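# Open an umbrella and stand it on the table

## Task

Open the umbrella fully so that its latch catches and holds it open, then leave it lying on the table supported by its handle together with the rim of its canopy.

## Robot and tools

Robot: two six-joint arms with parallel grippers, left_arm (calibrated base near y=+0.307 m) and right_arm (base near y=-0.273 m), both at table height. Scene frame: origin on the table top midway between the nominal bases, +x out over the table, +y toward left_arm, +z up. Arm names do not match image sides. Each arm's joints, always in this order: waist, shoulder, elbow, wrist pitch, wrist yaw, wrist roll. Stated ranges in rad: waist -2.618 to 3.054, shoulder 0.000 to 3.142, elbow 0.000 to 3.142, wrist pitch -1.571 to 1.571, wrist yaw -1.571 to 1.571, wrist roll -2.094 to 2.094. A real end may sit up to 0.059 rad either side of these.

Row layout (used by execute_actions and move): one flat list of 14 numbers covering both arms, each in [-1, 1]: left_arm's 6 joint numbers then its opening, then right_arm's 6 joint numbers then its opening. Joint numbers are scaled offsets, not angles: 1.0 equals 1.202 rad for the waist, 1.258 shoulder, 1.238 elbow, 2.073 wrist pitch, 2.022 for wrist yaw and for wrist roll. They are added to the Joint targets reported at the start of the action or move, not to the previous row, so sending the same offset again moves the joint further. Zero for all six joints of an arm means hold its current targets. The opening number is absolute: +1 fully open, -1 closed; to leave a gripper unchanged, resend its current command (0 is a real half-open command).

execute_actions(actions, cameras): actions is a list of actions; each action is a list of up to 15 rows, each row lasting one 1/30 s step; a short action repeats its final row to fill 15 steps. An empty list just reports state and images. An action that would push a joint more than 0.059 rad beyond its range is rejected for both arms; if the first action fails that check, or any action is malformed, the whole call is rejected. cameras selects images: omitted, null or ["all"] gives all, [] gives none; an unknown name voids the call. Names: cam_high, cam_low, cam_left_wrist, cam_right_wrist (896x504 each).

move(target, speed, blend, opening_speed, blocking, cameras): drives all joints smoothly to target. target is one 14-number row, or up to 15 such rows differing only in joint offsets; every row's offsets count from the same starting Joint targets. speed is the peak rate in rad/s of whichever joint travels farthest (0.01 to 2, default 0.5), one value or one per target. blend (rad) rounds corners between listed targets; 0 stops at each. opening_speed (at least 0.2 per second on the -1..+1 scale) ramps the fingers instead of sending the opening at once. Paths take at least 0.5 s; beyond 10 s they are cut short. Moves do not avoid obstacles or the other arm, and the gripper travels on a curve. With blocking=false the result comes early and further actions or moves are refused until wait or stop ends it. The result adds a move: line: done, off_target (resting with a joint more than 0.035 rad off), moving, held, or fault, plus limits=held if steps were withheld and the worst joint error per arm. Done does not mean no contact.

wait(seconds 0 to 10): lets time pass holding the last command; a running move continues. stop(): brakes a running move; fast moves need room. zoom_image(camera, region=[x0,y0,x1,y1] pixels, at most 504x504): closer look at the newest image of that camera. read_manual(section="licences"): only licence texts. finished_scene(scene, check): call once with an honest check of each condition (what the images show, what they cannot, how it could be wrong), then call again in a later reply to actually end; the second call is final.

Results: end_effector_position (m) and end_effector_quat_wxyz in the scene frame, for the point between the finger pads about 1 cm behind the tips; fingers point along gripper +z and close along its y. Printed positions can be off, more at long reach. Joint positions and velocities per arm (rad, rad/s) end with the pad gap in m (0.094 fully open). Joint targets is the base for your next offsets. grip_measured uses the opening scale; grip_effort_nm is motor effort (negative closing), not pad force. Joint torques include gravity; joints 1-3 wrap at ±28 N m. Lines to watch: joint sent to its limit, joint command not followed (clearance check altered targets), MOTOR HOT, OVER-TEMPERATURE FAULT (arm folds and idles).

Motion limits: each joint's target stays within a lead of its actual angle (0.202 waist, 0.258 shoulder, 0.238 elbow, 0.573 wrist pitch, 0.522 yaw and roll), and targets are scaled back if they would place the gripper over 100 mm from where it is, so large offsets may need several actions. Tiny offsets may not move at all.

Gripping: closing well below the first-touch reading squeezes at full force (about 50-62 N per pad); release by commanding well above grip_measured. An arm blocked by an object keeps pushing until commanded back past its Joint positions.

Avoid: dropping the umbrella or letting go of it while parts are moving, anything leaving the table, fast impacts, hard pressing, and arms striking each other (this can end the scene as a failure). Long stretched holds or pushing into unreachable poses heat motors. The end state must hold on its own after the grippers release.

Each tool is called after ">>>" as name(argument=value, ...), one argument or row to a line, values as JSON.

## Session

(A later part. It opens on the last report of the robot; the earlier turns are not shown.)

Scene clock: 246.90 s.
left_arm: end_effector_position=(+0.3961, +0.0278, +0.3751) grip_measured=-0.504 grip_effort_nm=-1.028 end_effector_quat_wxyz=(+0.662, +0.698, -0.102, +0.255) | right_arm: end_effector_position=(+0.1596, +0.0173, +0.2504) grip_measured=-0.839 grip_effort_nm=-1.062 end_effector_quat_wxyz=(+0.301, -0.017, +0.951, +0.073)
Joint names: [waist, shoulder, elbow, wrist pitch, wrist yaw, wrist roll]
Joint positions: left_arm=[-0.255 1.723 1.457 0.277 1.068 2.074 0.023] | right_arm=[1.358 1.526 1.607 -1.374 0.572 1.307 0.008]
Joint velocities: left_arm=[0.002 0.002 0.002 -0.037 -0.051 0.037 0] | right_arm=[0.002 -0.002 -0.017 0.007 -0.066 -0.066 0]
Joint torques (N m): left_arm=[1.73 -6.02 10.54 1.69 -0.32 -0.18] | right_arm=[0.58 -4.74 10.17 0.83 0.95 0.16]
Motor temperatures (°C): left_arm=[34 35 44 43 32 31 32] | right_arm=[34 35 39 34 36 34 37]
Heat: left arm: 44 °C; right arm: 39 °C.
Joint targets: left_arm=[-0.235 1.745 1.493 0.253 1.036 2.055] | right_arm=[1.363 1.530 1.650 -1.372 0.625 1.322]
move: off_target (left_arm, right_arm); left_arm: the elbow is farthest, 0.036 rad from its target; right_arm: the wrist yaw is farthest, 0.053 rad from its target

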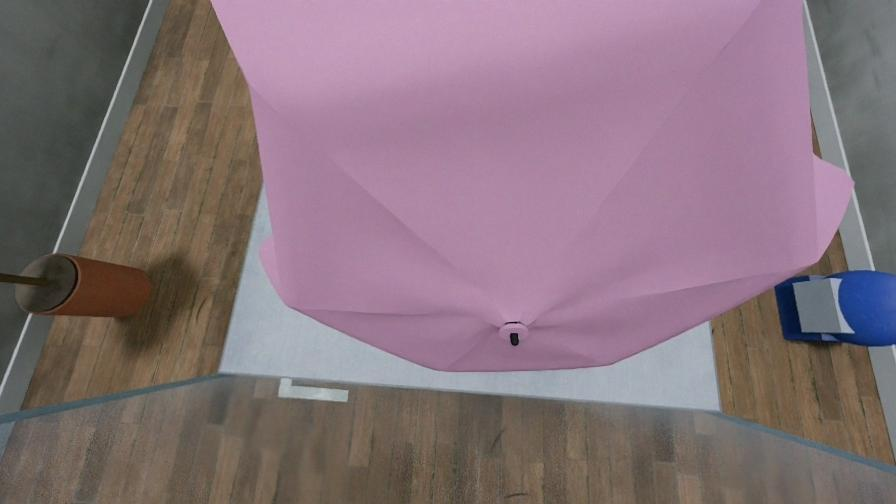

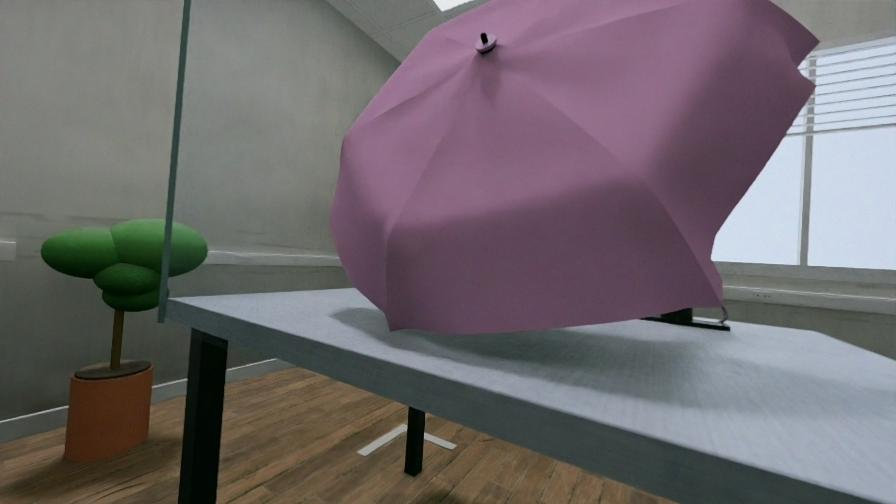

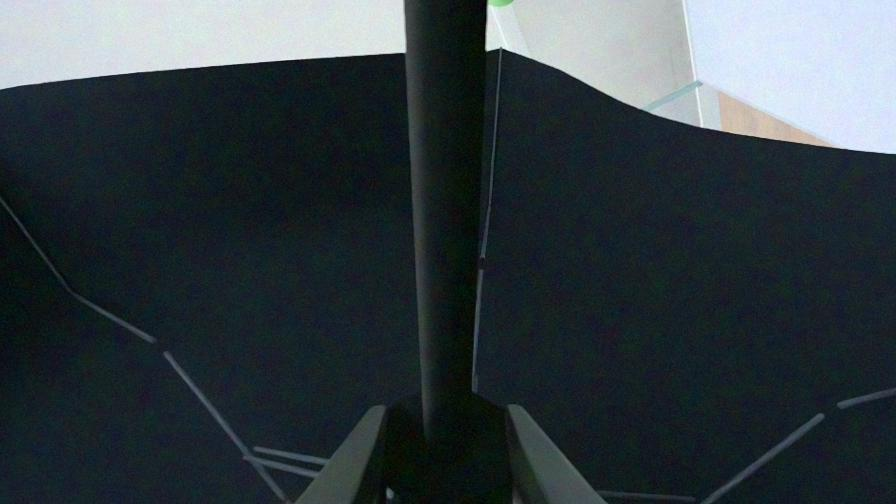

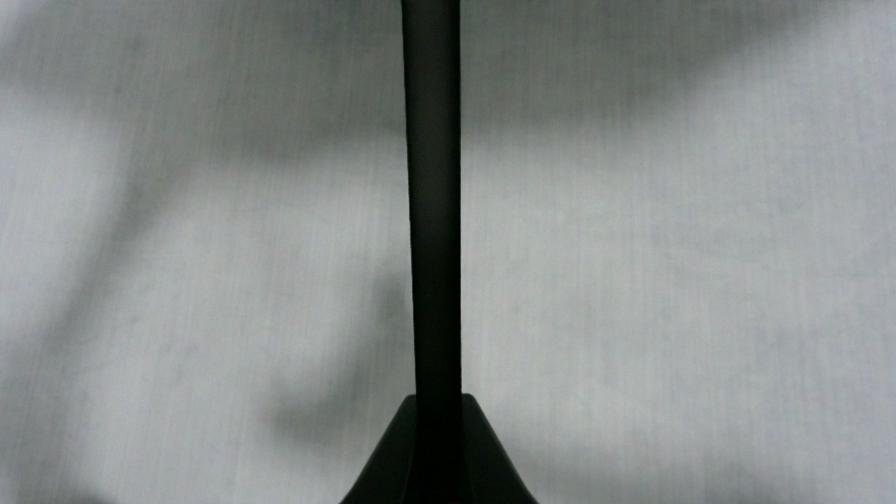

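>>> move(
  target=[0.0125,0.0922,0.1716,-0.0464,0.0005,0.0025,-1.0,0,0,0,0,0,0,-1.0],
  speed=0.1,
  cameras=["cam_high", "cam_low", "cam_left_wrist", "cam_right_wrist"],
)

Scene clock: 255.90 s.
left_arm: end_effector_position=(+0.4130, +0.0182, +0.3900) grip_measured=-0.504 grip_effort_nm=-1.038 end_effector_quat_wxyz=(+0.666, +0.697, -0.123, +0.234) | right_arm: end_effector_position=(+0.1670, +0.0159, +0.2569) grip_measured=-0.839 grip_effort_nm=-1.067 end_effector_quat_wxyz=(+0.317, -0.004, +0.946, +0.075)
Joint names: [waist, shoulder, elbow, wrist pitch, wrist yaw, wrist roll]
Joint positions: left_arm=[-0.254 1.834 1.663 0.167 1.128 2.089 0.023] | right_arm=[1.35 1.526 1.618 -1.374 0.606 1.316 0.008]
Joint velocities: left_arm=[-0.007 -0.002 0.002 0.095 0.037 -0.051 -0.001] | right_arm=[0.002 0.007 -0.002 0.051 -0.022 -0.051 -0.002]
Joint torques (N m): left_arm=[3.02 -6.58 11.06 1.82 -0.9 -0.24] | right_arm=[1.29 -4.79 9.17 0.84 0.57 0.09]
Motor temperatures (°C): left_arm=[34 35 44 43 32 31 32] | right_arm=[34 34 39 34 35 34 37]
Heat: left arm: 44 °C; right arm: 39 °C.
Joint targets: left_arm=[-0.220 1.861 1.705 0.157 1.037 2.060] | right_arm=[1.363 1.530 1.650 -1.372 0.625 1.322]
move: off_target (left_arm); left_arm: the wrist yaw is farthest, 0.091 rad from its target

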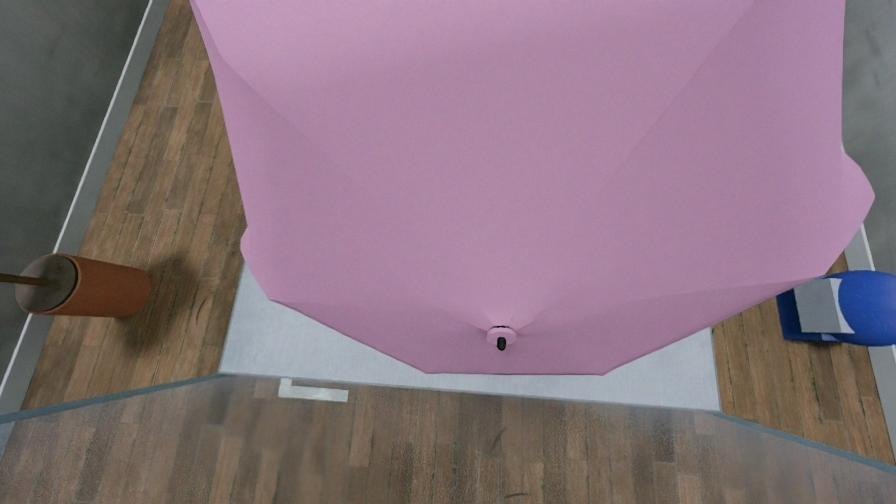

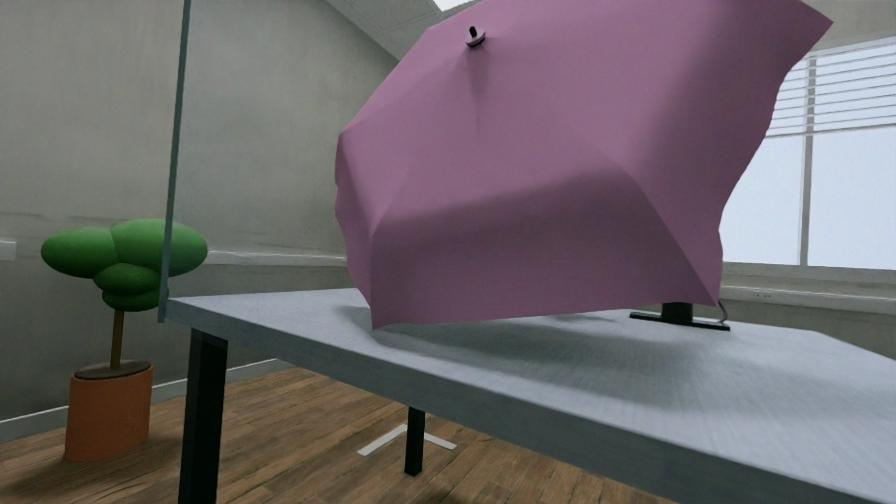

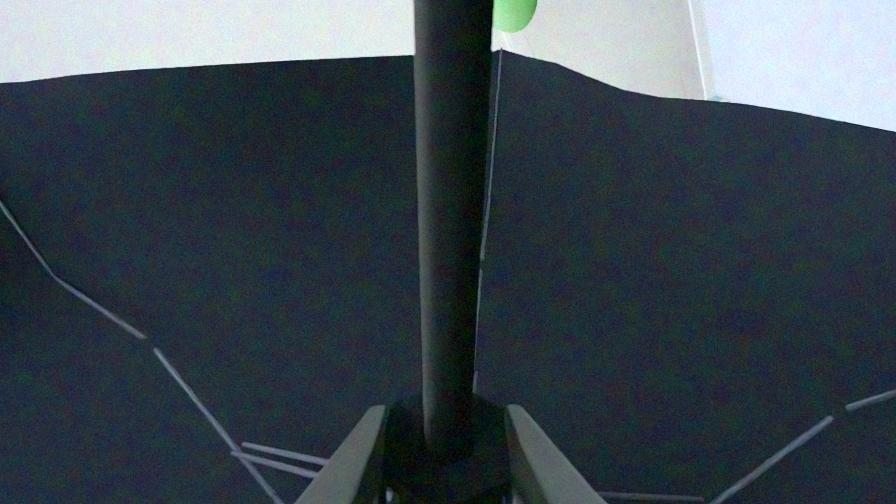

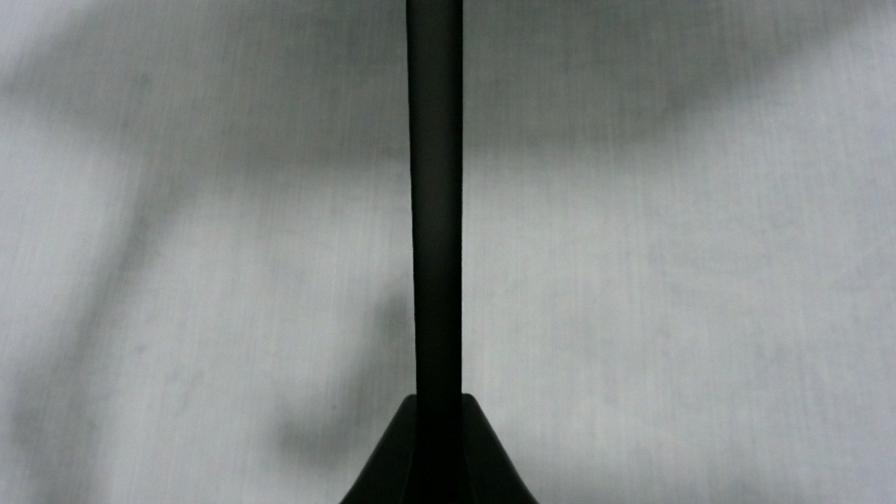

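>>> move(
  target=[0.0208,0.004,0.0089,-0.001,-0.0356,0,-1.0,0.0125,0,-0.0162,0,-0.0495,0,-1.0],
  speed=0.08,
  cameras=["cam_low", "cam_left_wrist"],
)

Scene clock: 266.60 s.
left_arm: end_effector_position=(+0.4161, +0.0230, +0.3916) grip_measured=-0.505 grip_effort_nm=-1.038 end_effector_quat_wxyz=(+0.665, +0.698, -0.118, +0.237) | right_arm: end_effector_position=(+0.1658, +0.0189, +0.2565) grip_measured=-0.839 grip_effort_nm=-1.062 end_effector_quat_wxyz=(+0.313, -0.003, +0.946, +0.081)
Joint names: [waist, shoulder, elbow, wrist pitch, wrist yaw, wrist roll]
Joint positions: left_arm=[-0.243 1.834 1.671 0.154 1.128 2.089 0.023] | right_arm=[1.35 1.526 1.618 -1.363 0.594 1.316 0.008]
Joint velocities: left_arm=[0.002 0.002 -0.007 -0.081 -0.007 -0.037 -0.001] | right_arm=[0.002 0.017 -0.022 -0.022 -0.051 0.007 0]
Joint torques (N m): left_arm=[4.16 -6.23 11.3 1.92 -1.59 -0.28] | right_arm=[2.82 -4.79 7.36 0.76 -0.4 0.07]
Motor temperatures (°C): left_arm=[34 36 45 43 32 31 32] | right_arm=[34 34 38 34 35 34 37]
Heat: left arm: 45 °C; right arm: 38 °C.
Joint targets: left_arm=[-0.195 1.866 1.716 0.155 0.965 2.060] | right_arm=[1.378 1.530 1.629 -1.372 0.525 1.322]
move: off_target (left_arm, right_arm); left_arm: the wrist yaw is farthest, 0.163 rad from its target; right_arm: the wrist yaw is farthest, 0.069 rad from its target
Images, in order (width x height): cam_low 896x504, cam_left_wrist 896x504.

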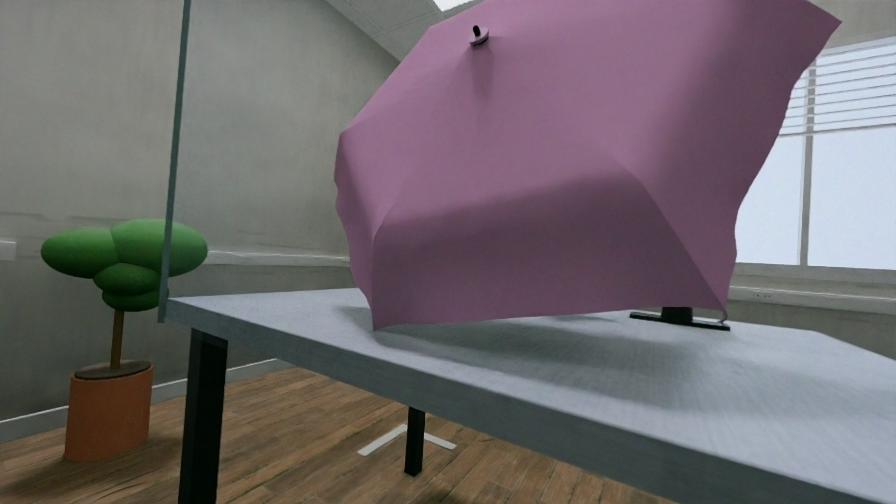

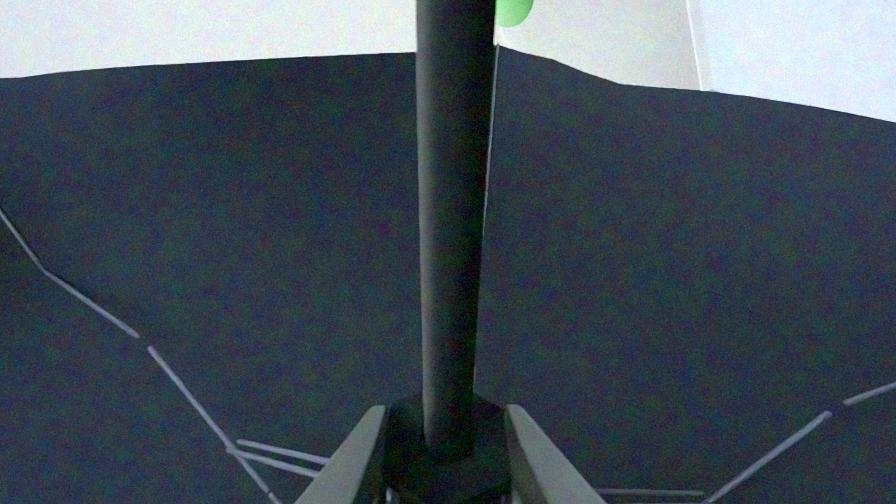

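>>> move(
  target=[0.0333,0.0238,0.0565,-0.0145,-0.0297,0,-1.0,0.0208,0,-0.0162,0,-0.0495,0,-1.0],
  speed=0.08,
  cameras=["cam_low", "cam_left_wrist", "cam_right_wrist"],
)

Scene clock: 275.33 s.
left_arm: end_effector_position=(+0.4226, +0.0298, +0.3977) grip_measured=-0.507 grip_effort_nm=-1.038 end_effector_quat_wxyz=(+0.665, +0.700, -0.117, +0.232) | right_arm: end_effector_position=(+0.1648, +0.0260, +0.2578) grip_measured=-0.839 grip_effort_nm=-1.062 end_effector_quat_wxyz=(+0.311, -0.002, +0.946, +0.097)
Joint names: [waist, shoulder, elbow, wrist pitch, wrist yaw, wrist roll]
Joint positions: left_arm=[-0.222 1.859 1.734 0.104 1.152 2.091 0.023] | right_arm=[1.352 1.526 1.618 -1.332 0.585 1.313 0.008]
Joint velocities: left_arm=[0.002 -0.012 0.017 -0.051 -0.022 -0.022 0] | right_arm=[-0.022 -0.007 0.012 0.037 0.007 -0.081 0]
Joint torques (N m): left_arm=[5.87 -6 11.88 2.13 -2.42 -0.3] | right_arm=[5.08 -4.81 5.68 0.52 -1.43 0.1]
Motor temperatures (°C): left_arm=[34 36 44 44 34 31 32] | right_arm=[34 34 38 34 35 34 37]
Heat: left arm: 44 °C; right arm: 38 °C.
Joint targets: left_arm=[-0.155 1.896 1.786 0.125 0.904 2.060] | right_arm=[1.403 1.530 1.609 -1.372 0.425 1.322]
move: off_target (left_arm, right_arm); left_arm: the wrist yaw is farthest, 0.248 rad from its target; right_arm: the wrist yaw is farthest, 0.160 rad from its target
Images, in order (width x height): cam_low 896x504, cam_left_wrist 896x504, cam_right_wrist 896x504.

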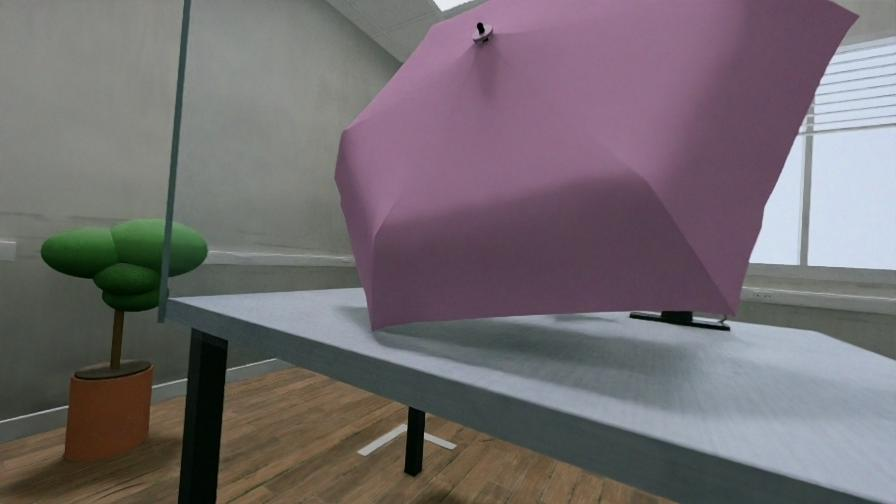

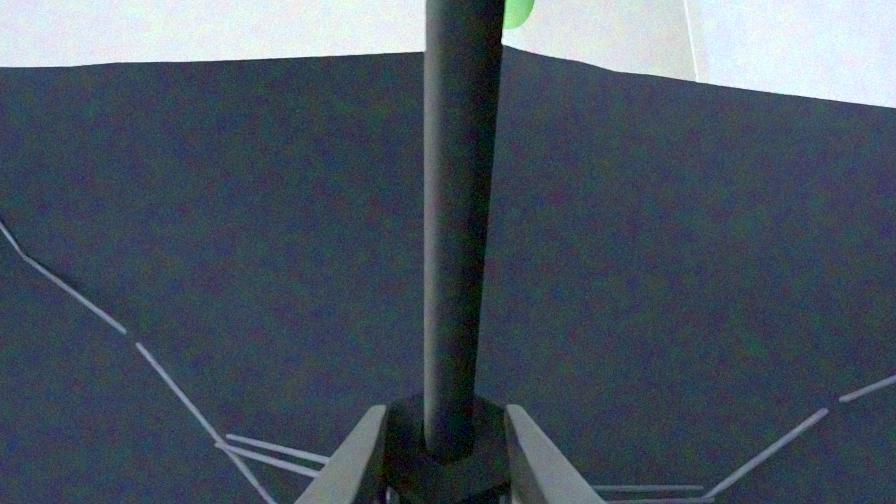

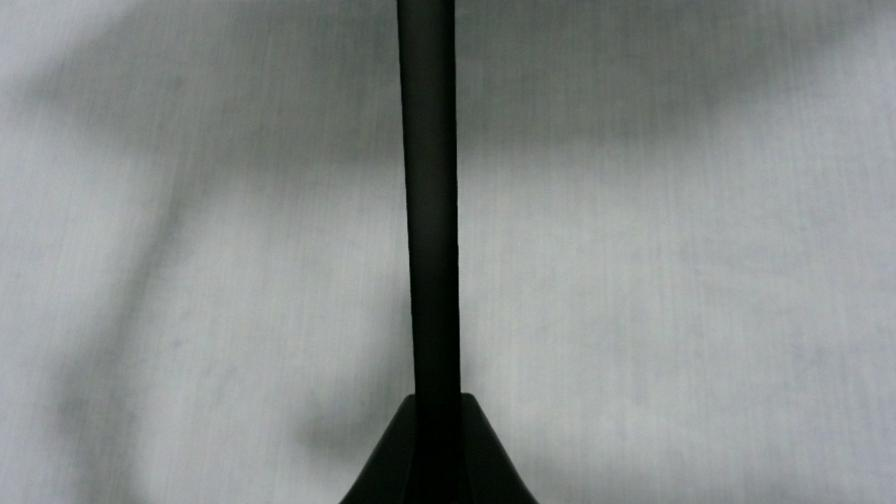

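>>> wait(
  seconds=0,
)

Scene clock: 287.23 s.
left_arm: end_effector_position=(+0.4227, +0.0299, +0.3977) grip_measured=-0.507 grip_effort_nm=-1.033 end_effector_quat_wxyz=(+0.665, +0.700, -0.117, +0.232) | right_arm: end_effector_position=(+0.1647, +0.0261, +0.2578) grip_measured=-0.839 grip_effort_nm=-1.062 end_effector_quat_wxyz=(+0.311, -0.002, +0.946, +0.097)
Joint names: [waist, shoulder, elbow, wrist pitch, wrist yaw, wrist roll]
Joint positions: left_arm=[-0.222 1.859 1.734 0.104 1.153 2.092 0.023] | right_arm=[1.352 1.526 1.618 -1.332 0.585 1.313 0.008]
Joint velocities: left_arm=[0.007 0.007 0.007 -0.022 -0.037 0.037 0] | right_arm=[-0.017 -0.002 0.002 -0.037 -0.022 0.051 0]
Joint torques (N m): left_arm=[5.86 -6 11.88 2.13 -2.42 -0.32] | right_arm=[5.14 -4.81 5.67 0.54 -1.44 0.1]
Motor temperatures (°C): left_arm=[35 36 44 45 37 31 32] | right_arm=[34 34 37 34 36 34 37]
Heat: left arm: 45 °C; right arm: 37 °C.
Joint targets: left_arm=[-0.155 1.896 1.786 0.125 0.904 2.060] | right_arm=[1.403 1.530 1.609 -1.372 0.425 1.322]
Tool commands: left_gripper/opening=-1.0 right_gripper/opening=-1.0

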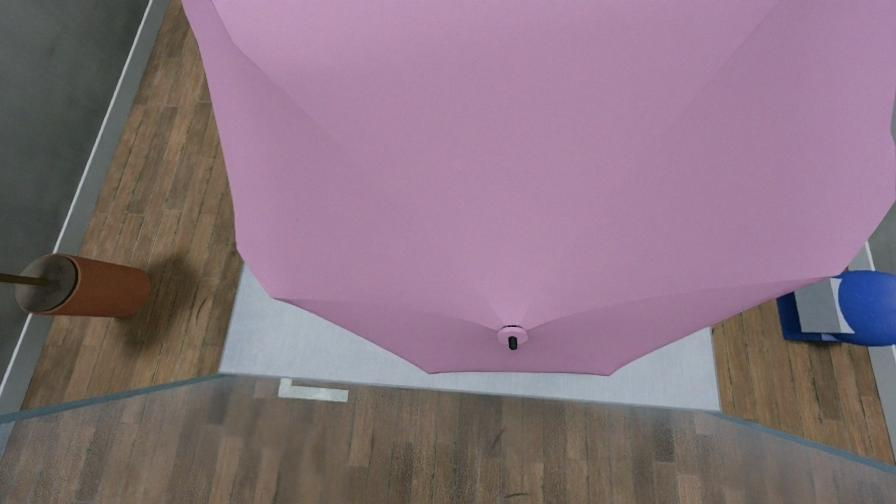

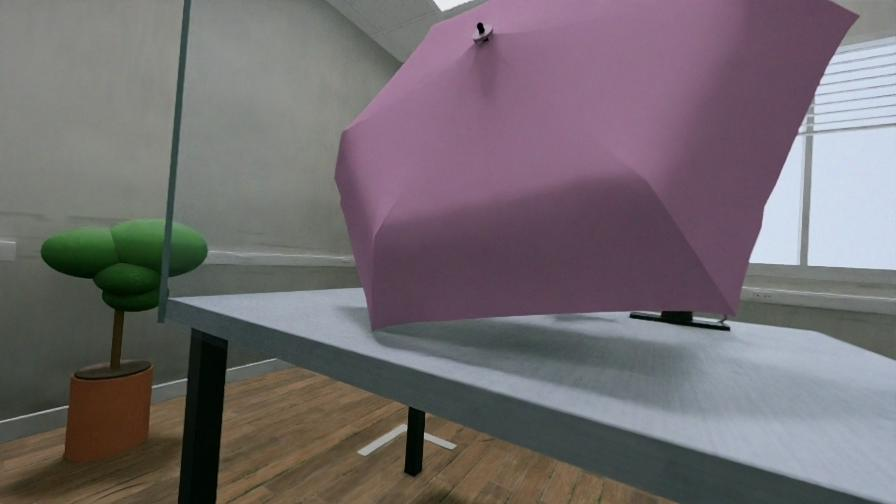

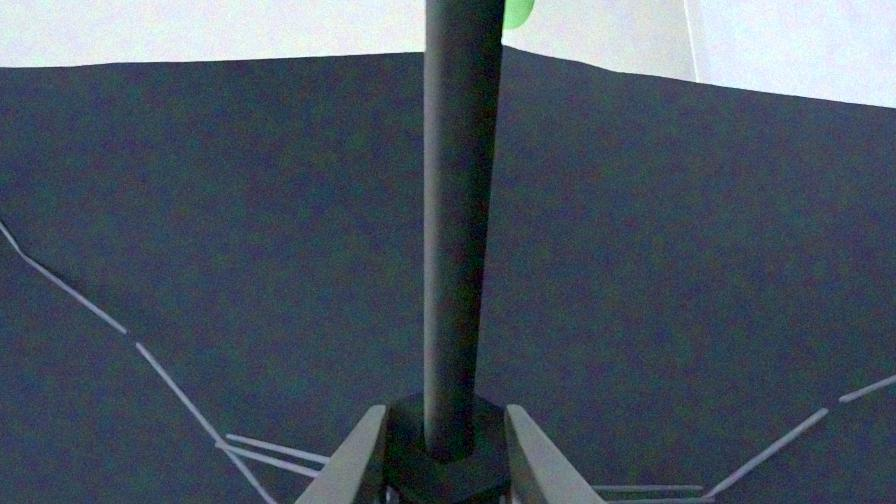

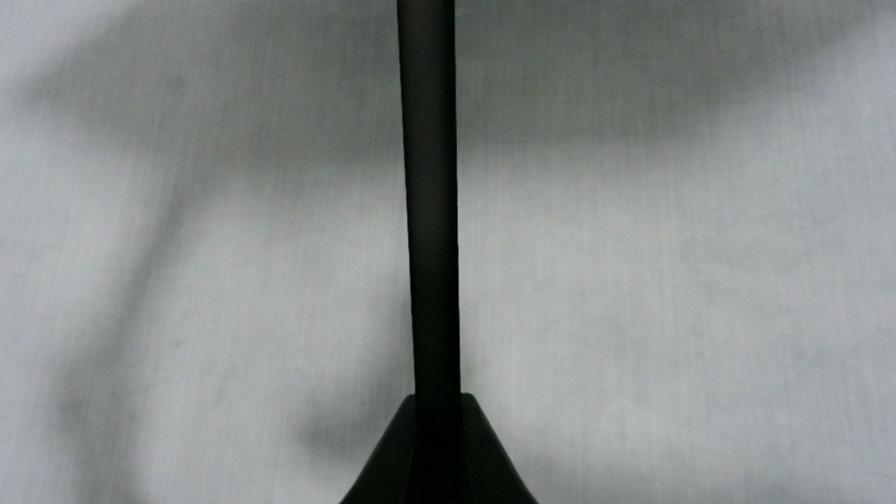

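>>> zoom_image(
  camera="cam_low",
  region=[320, 220, 500, 360],
)

>>> zoom_image(
  camera="cam_low",
  region=[620, 220, 800, 360],
)

>>> zoom_image(
  camera="cam_left_wrist",
  region=[200, 250, 700, 504],
)

Scaled by 2.800 from the camera's 896x504 image, which has a finer 1280x720 frame.

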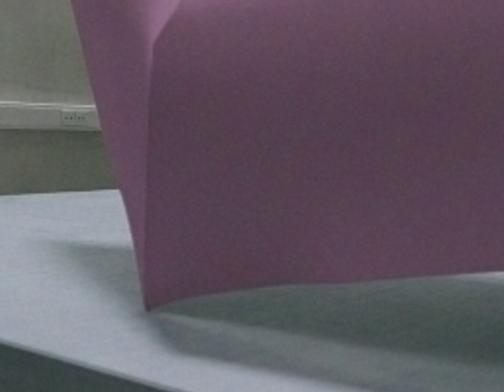

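Scaled by 2.800 from the camera's 896x504 image, which has a finer 1280x720 frame.

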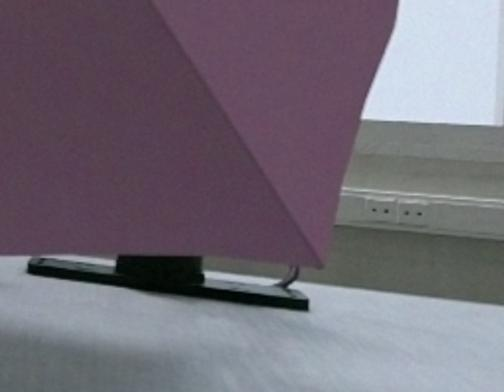

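Scaled by 1.008 from the camera's 896x504 image, which has a finer 1280x720 frame.

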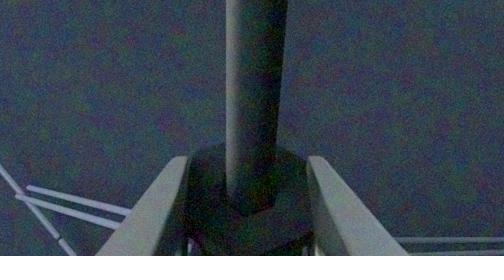

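>>> move(
  target=[0.0075, 0.0397, 0.1066, -0.0396, -0.0178, 0, -1, 0.0183, -0.004, 0.0242, -0.0236, -0.0138, 0.004, -1],
  speed=0.08,
)

Scene clock: 312.53 s.
left_arm: end_effector_position=(+0.4451, +0.0424, +0.4243) grip_measured=-0.514 grip_effort_nm=-1.028 end_effector_quat_wxyz=(+0.658, +0.700, -0.096, +0.263) | right_arm: end_effector_position=(+0.1516, +0.0270, +0.2579) grip_measured=-0.839 grip_effort_nm=-1.062 end_effector_quat_wxyz=(+0.302, -0.023, +0.948, +0.095)
Joint names: [waist, shoulder, elbow, wrist pitch, wrist yaw, wrist roll]
Joint positions: left_arm=[-0.194 1.905 1.885 0.026 1.107 2.081 0.023] | right_arm=[1.388 1.526 1.629 -1.361 0.572 1.313 0.008]
Joint velocities: left_arm=[-0.002 -0.002 0.002 -0.007 -0.037 -0.022 0] | right_arm=[0.007 -0.007 0.002 0.037 -0.037 -0.007 -0.001]
Joint torques (N m): left_arm=[4.22 -5.98 10.14 2.11 -2.35 -0.19] | right_arm=[3.74 -5.15 7.25 0.32 -1.63 0.19]
Motor temperatures (°C): left_arm=[35 36 44 46 41 31 33] | right_arm=[35 34 36 33 37 34 37]
Heat: left arm: 46 °C; right arm: 37 °C.
Joint targets: left_arm=[-0.146 1.946 1.918 0.043 0.869 2.060] | right_arm=[1.425 1.524 1.639 -1.421 0.397 1.330]
move: off_target (left_arm, right_arm); left_arm: the wrist yaw is farthest, 0.239 rad from its target; right_arm: the wrist yaw is farthest, 0.175 rad from its target

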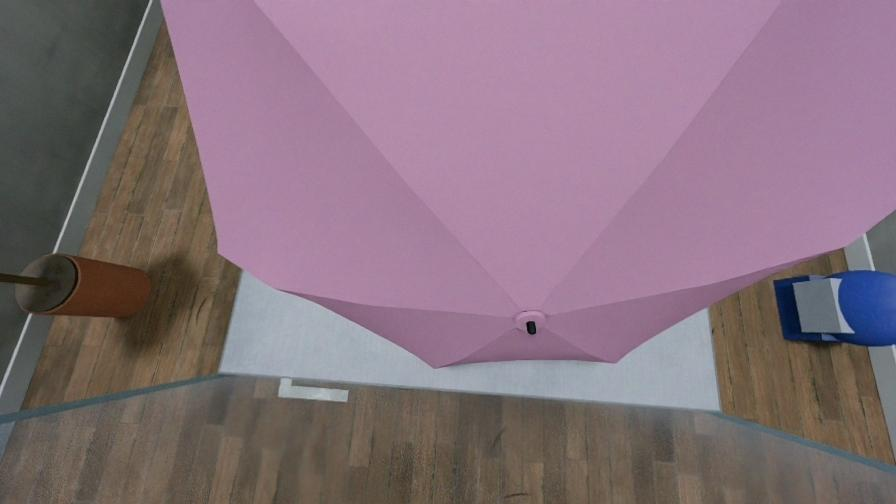

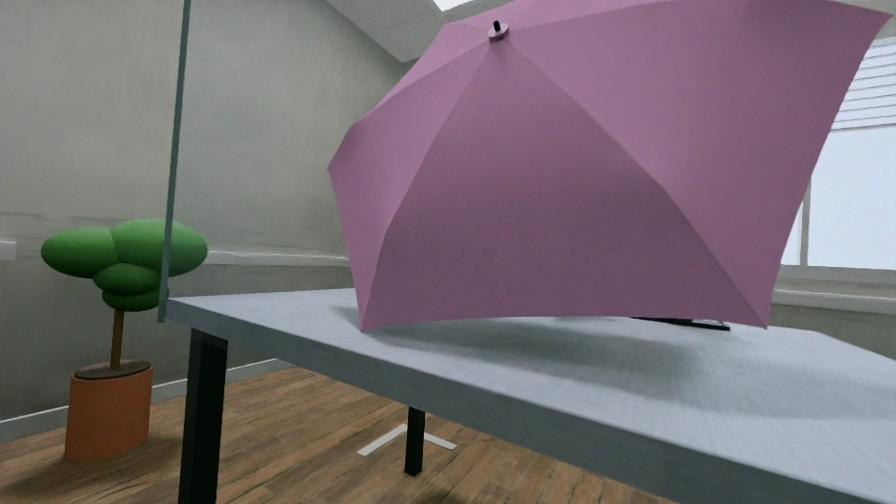

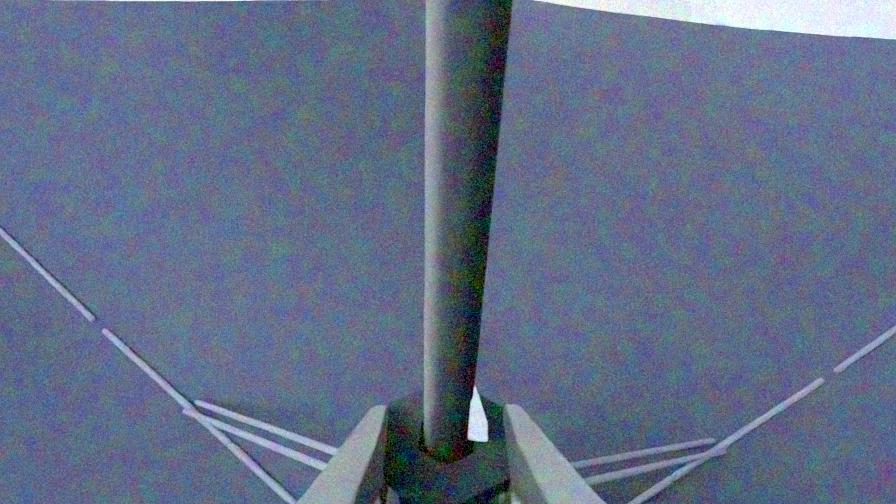

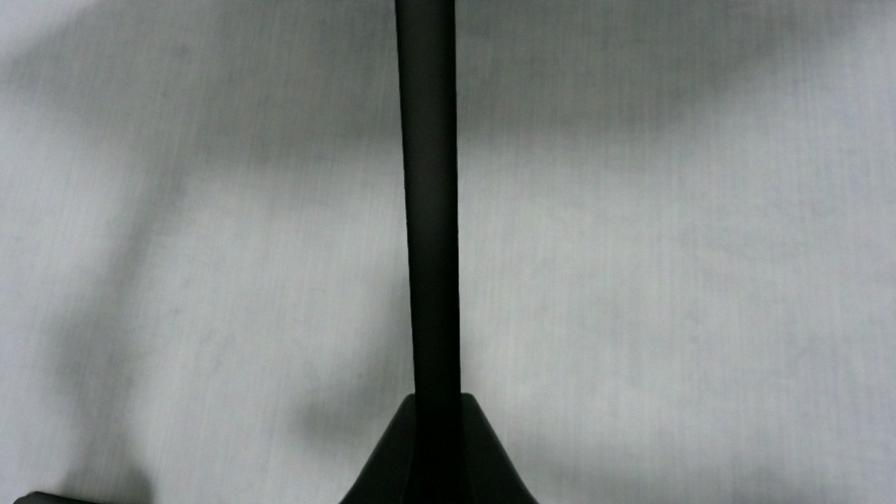

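>>> move(
  target=[-0.0208, 0, 0, 0, 0.05, 0, -1, -0.015, 0, 0, 0, 0.04, 0, -1],
  speed=0.1,
)

Scene clock: 318.60 s.
left_arm: end_effector_position=(+0.4439, +0.0417, +0.4239) grip_measured=-0.514 grip_effort_nm=-1.038 end_effector_quat_wxyz=(+0.659, +0.698, -0.101, +0.260) | right_arm: end_effector_position=(+0.1519, +0.0243, +0.2574) grip_measured=-0.839 grip_effort_nm=-1.067 end_effector_quat_wxyz=(+0.303, -0.024, +0.949, +0.089)
Joint names: [waist, shoulder, elbow, wrist pitch, wrist yaw, wrist roll]
Joint positions: left_arm=[-0.194 1.907 1.885 0.032 1.119 2.081 0.023] | right_arm=[1.388 1.526 1.629 -1.373 0.576 1.313 0.008]
Joint velocities: left_arm=[0.007 0.007 -0.027 -0.022 0.037 -0.051 -0.001] | right_arm=[-0.042 -0.012 0.007 -0.022 0.007 0.081 0.002]
Joint torques (N m): left_arm=[2.03 -6.22 10.14 2.05 -1.45 -0.19] | right_arm=[1.96 -5.15 7.3 0.42 -0.74 0.18]
Motor temperatures (°C): left_arm=[35 36 44 46 41 31 33] | right_arm=[34 34 36 33 37 34 37]
Heat: left arm: 46 °C; right arm: 37 °C.
Joint targets: left_arm=[-0.171 1.946 1.918 0.043 0.970 2.060] | right_arm=[1.407 1.524 1.639 -1.421 0.478 1.330]
move: off_target (left_arm, right_arm); left_arm: the wrist yaw is farthest, 0.148 rad from its target; right_arm: the wrist yaw is farthest, 0.098 rad from its target

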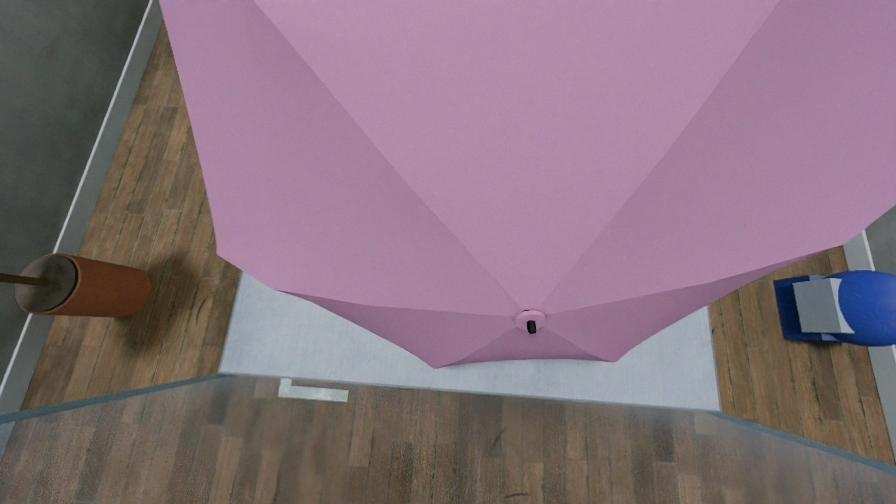

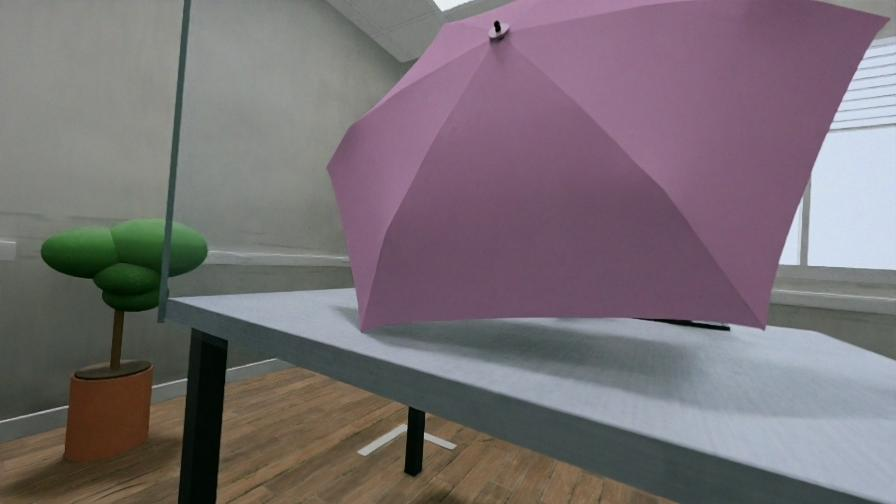

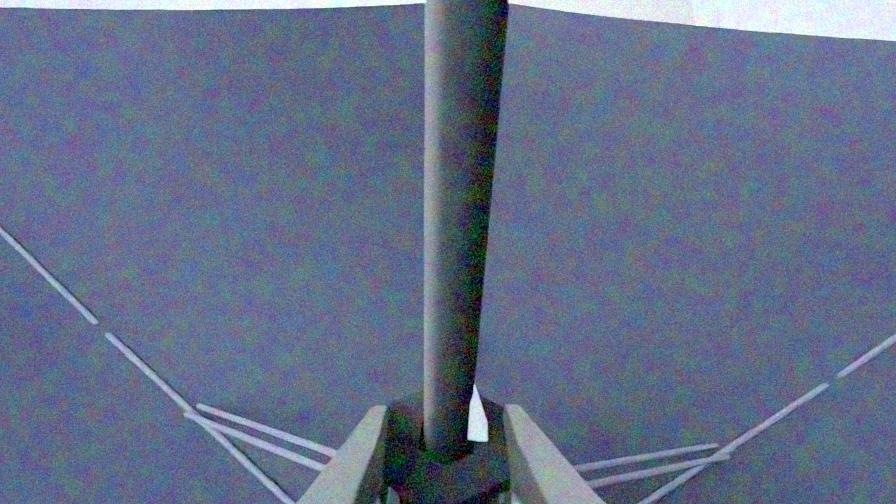

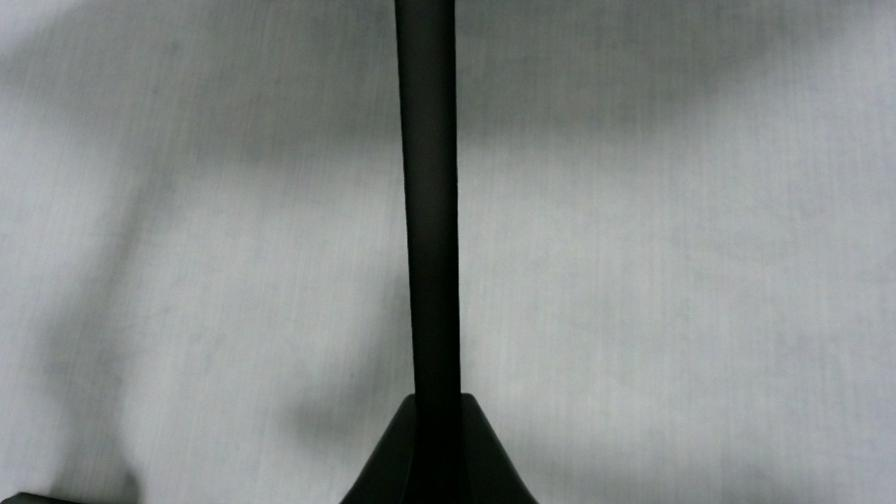

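>>> move(
  target=[-0.0225, 0, 0, 0, 0.065, 0, -1, -0.0125, 0, 0, 0, 0.04, 0, -1],
  speed=0.1,
)

>>> zoom_image(
  camera="cam_left_wrist",
  region=[350, 350, 550, 504],
)

Scene clock: 321.60 s.
left_arm: end_effector_position=(+0.4408, +0.0392, +0.4232) grip_measured=-0.514 grip_effort_nm=-1.033 end_effector_quat_wxyz=(+0.663, +0.695, -0.112, +0.254) | right_arm: end_effector_position=(+0.1514, +0.0195, +0.2560) grip_measured=-0.839 grip_effort_nm=-1.057 end_effector_quat_wxyz=(+0.301, -0.027, +0.950, +0.078)
Joint names: [waist, shoulder, elbow, wrist pitch, wrist yaw, wrist roll]
Joint positions: left_arm=[-0.197 1.913 1.885 0.046 1.141 2.08 0.023] | right_arm=[1.388 1.526 1.629 -1.395 0.576 1.313 0.008]
Joint velocities: left_arm=[-0.002 0.002 -0.017 -0.007 0.037 -0.066 -0.002] | right_arm=[-0.007 0.022 -0.017 -0.11 -0.022 0.066 0.001]
Joint torques (N m): left_arm=[-0.06 -6.65 10.14 1.87 -0.4 -0.17] | right_arm=[0.47 -5.09 7.21 0.58 0.15 0.18]
Motor temperatures (°C): left_arm=[35 36 44 46 40 31 33] | right_arm=[34 34 36 33 37 34 37]
Heat: left arm: 46 °C; right arm: 37 °C.
Joint targets: left_arm=[-0.198 1.946 1.918 0.043 1.101 2.060] | right_arm=[1.392 1.524 1.639 -1.421 0.559 1.330]
move: off_target (left_arm); left_arm: the wrist yaw is farthest, 0.040 rad from its target

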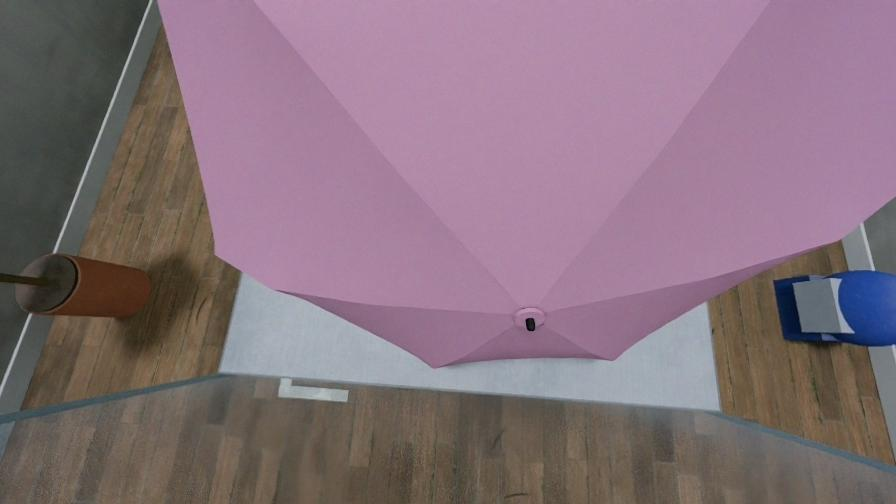

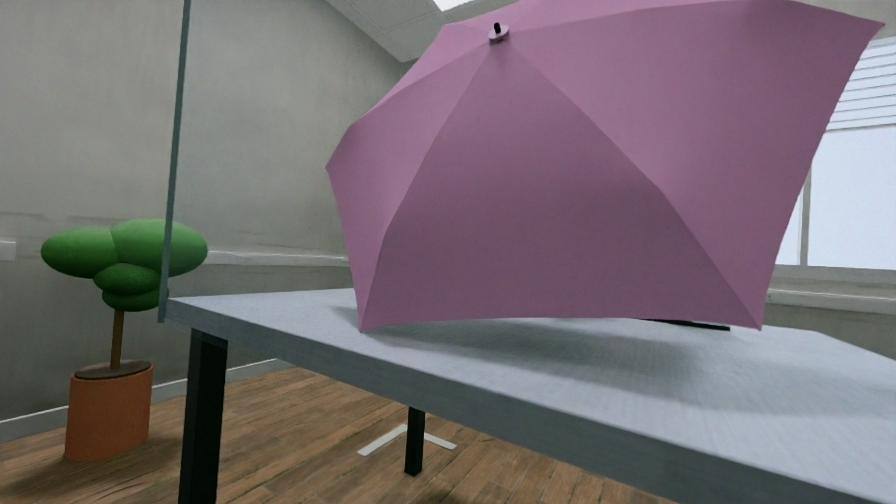

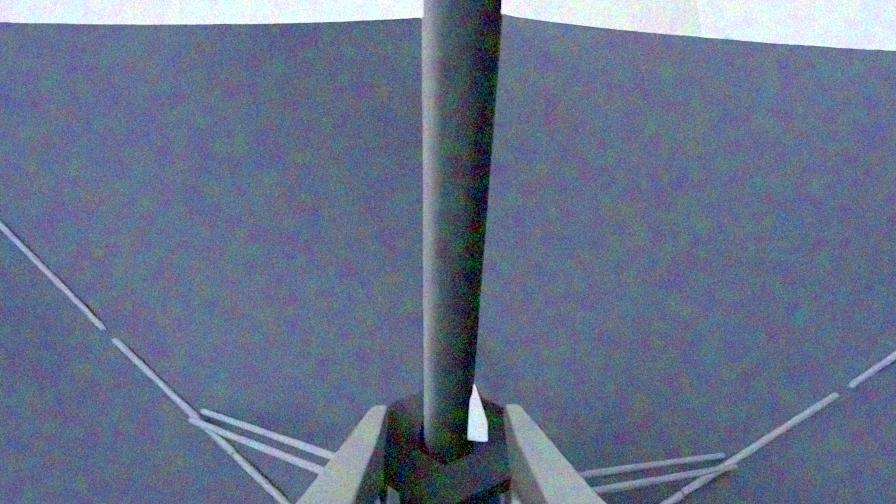

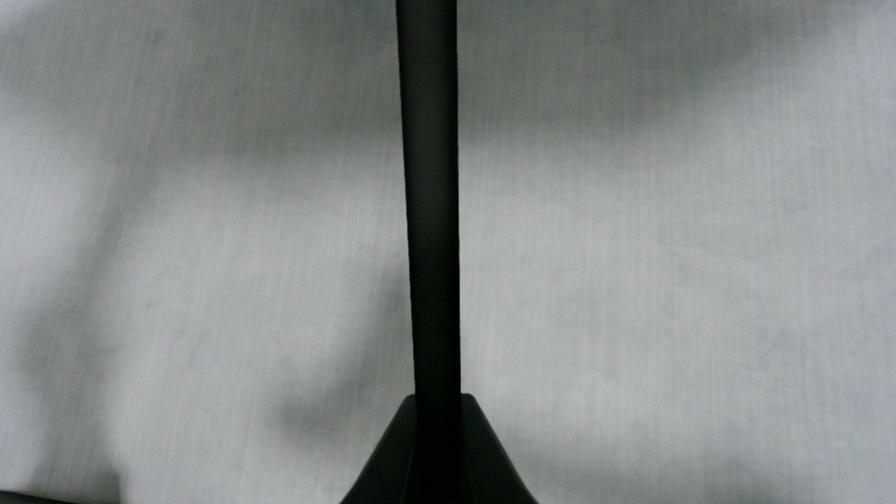

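Scaled by 2.520 from the camera's 896x504 image, which has a finer 1280x720 frame.

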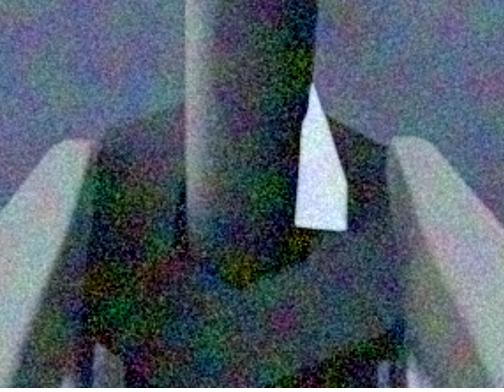

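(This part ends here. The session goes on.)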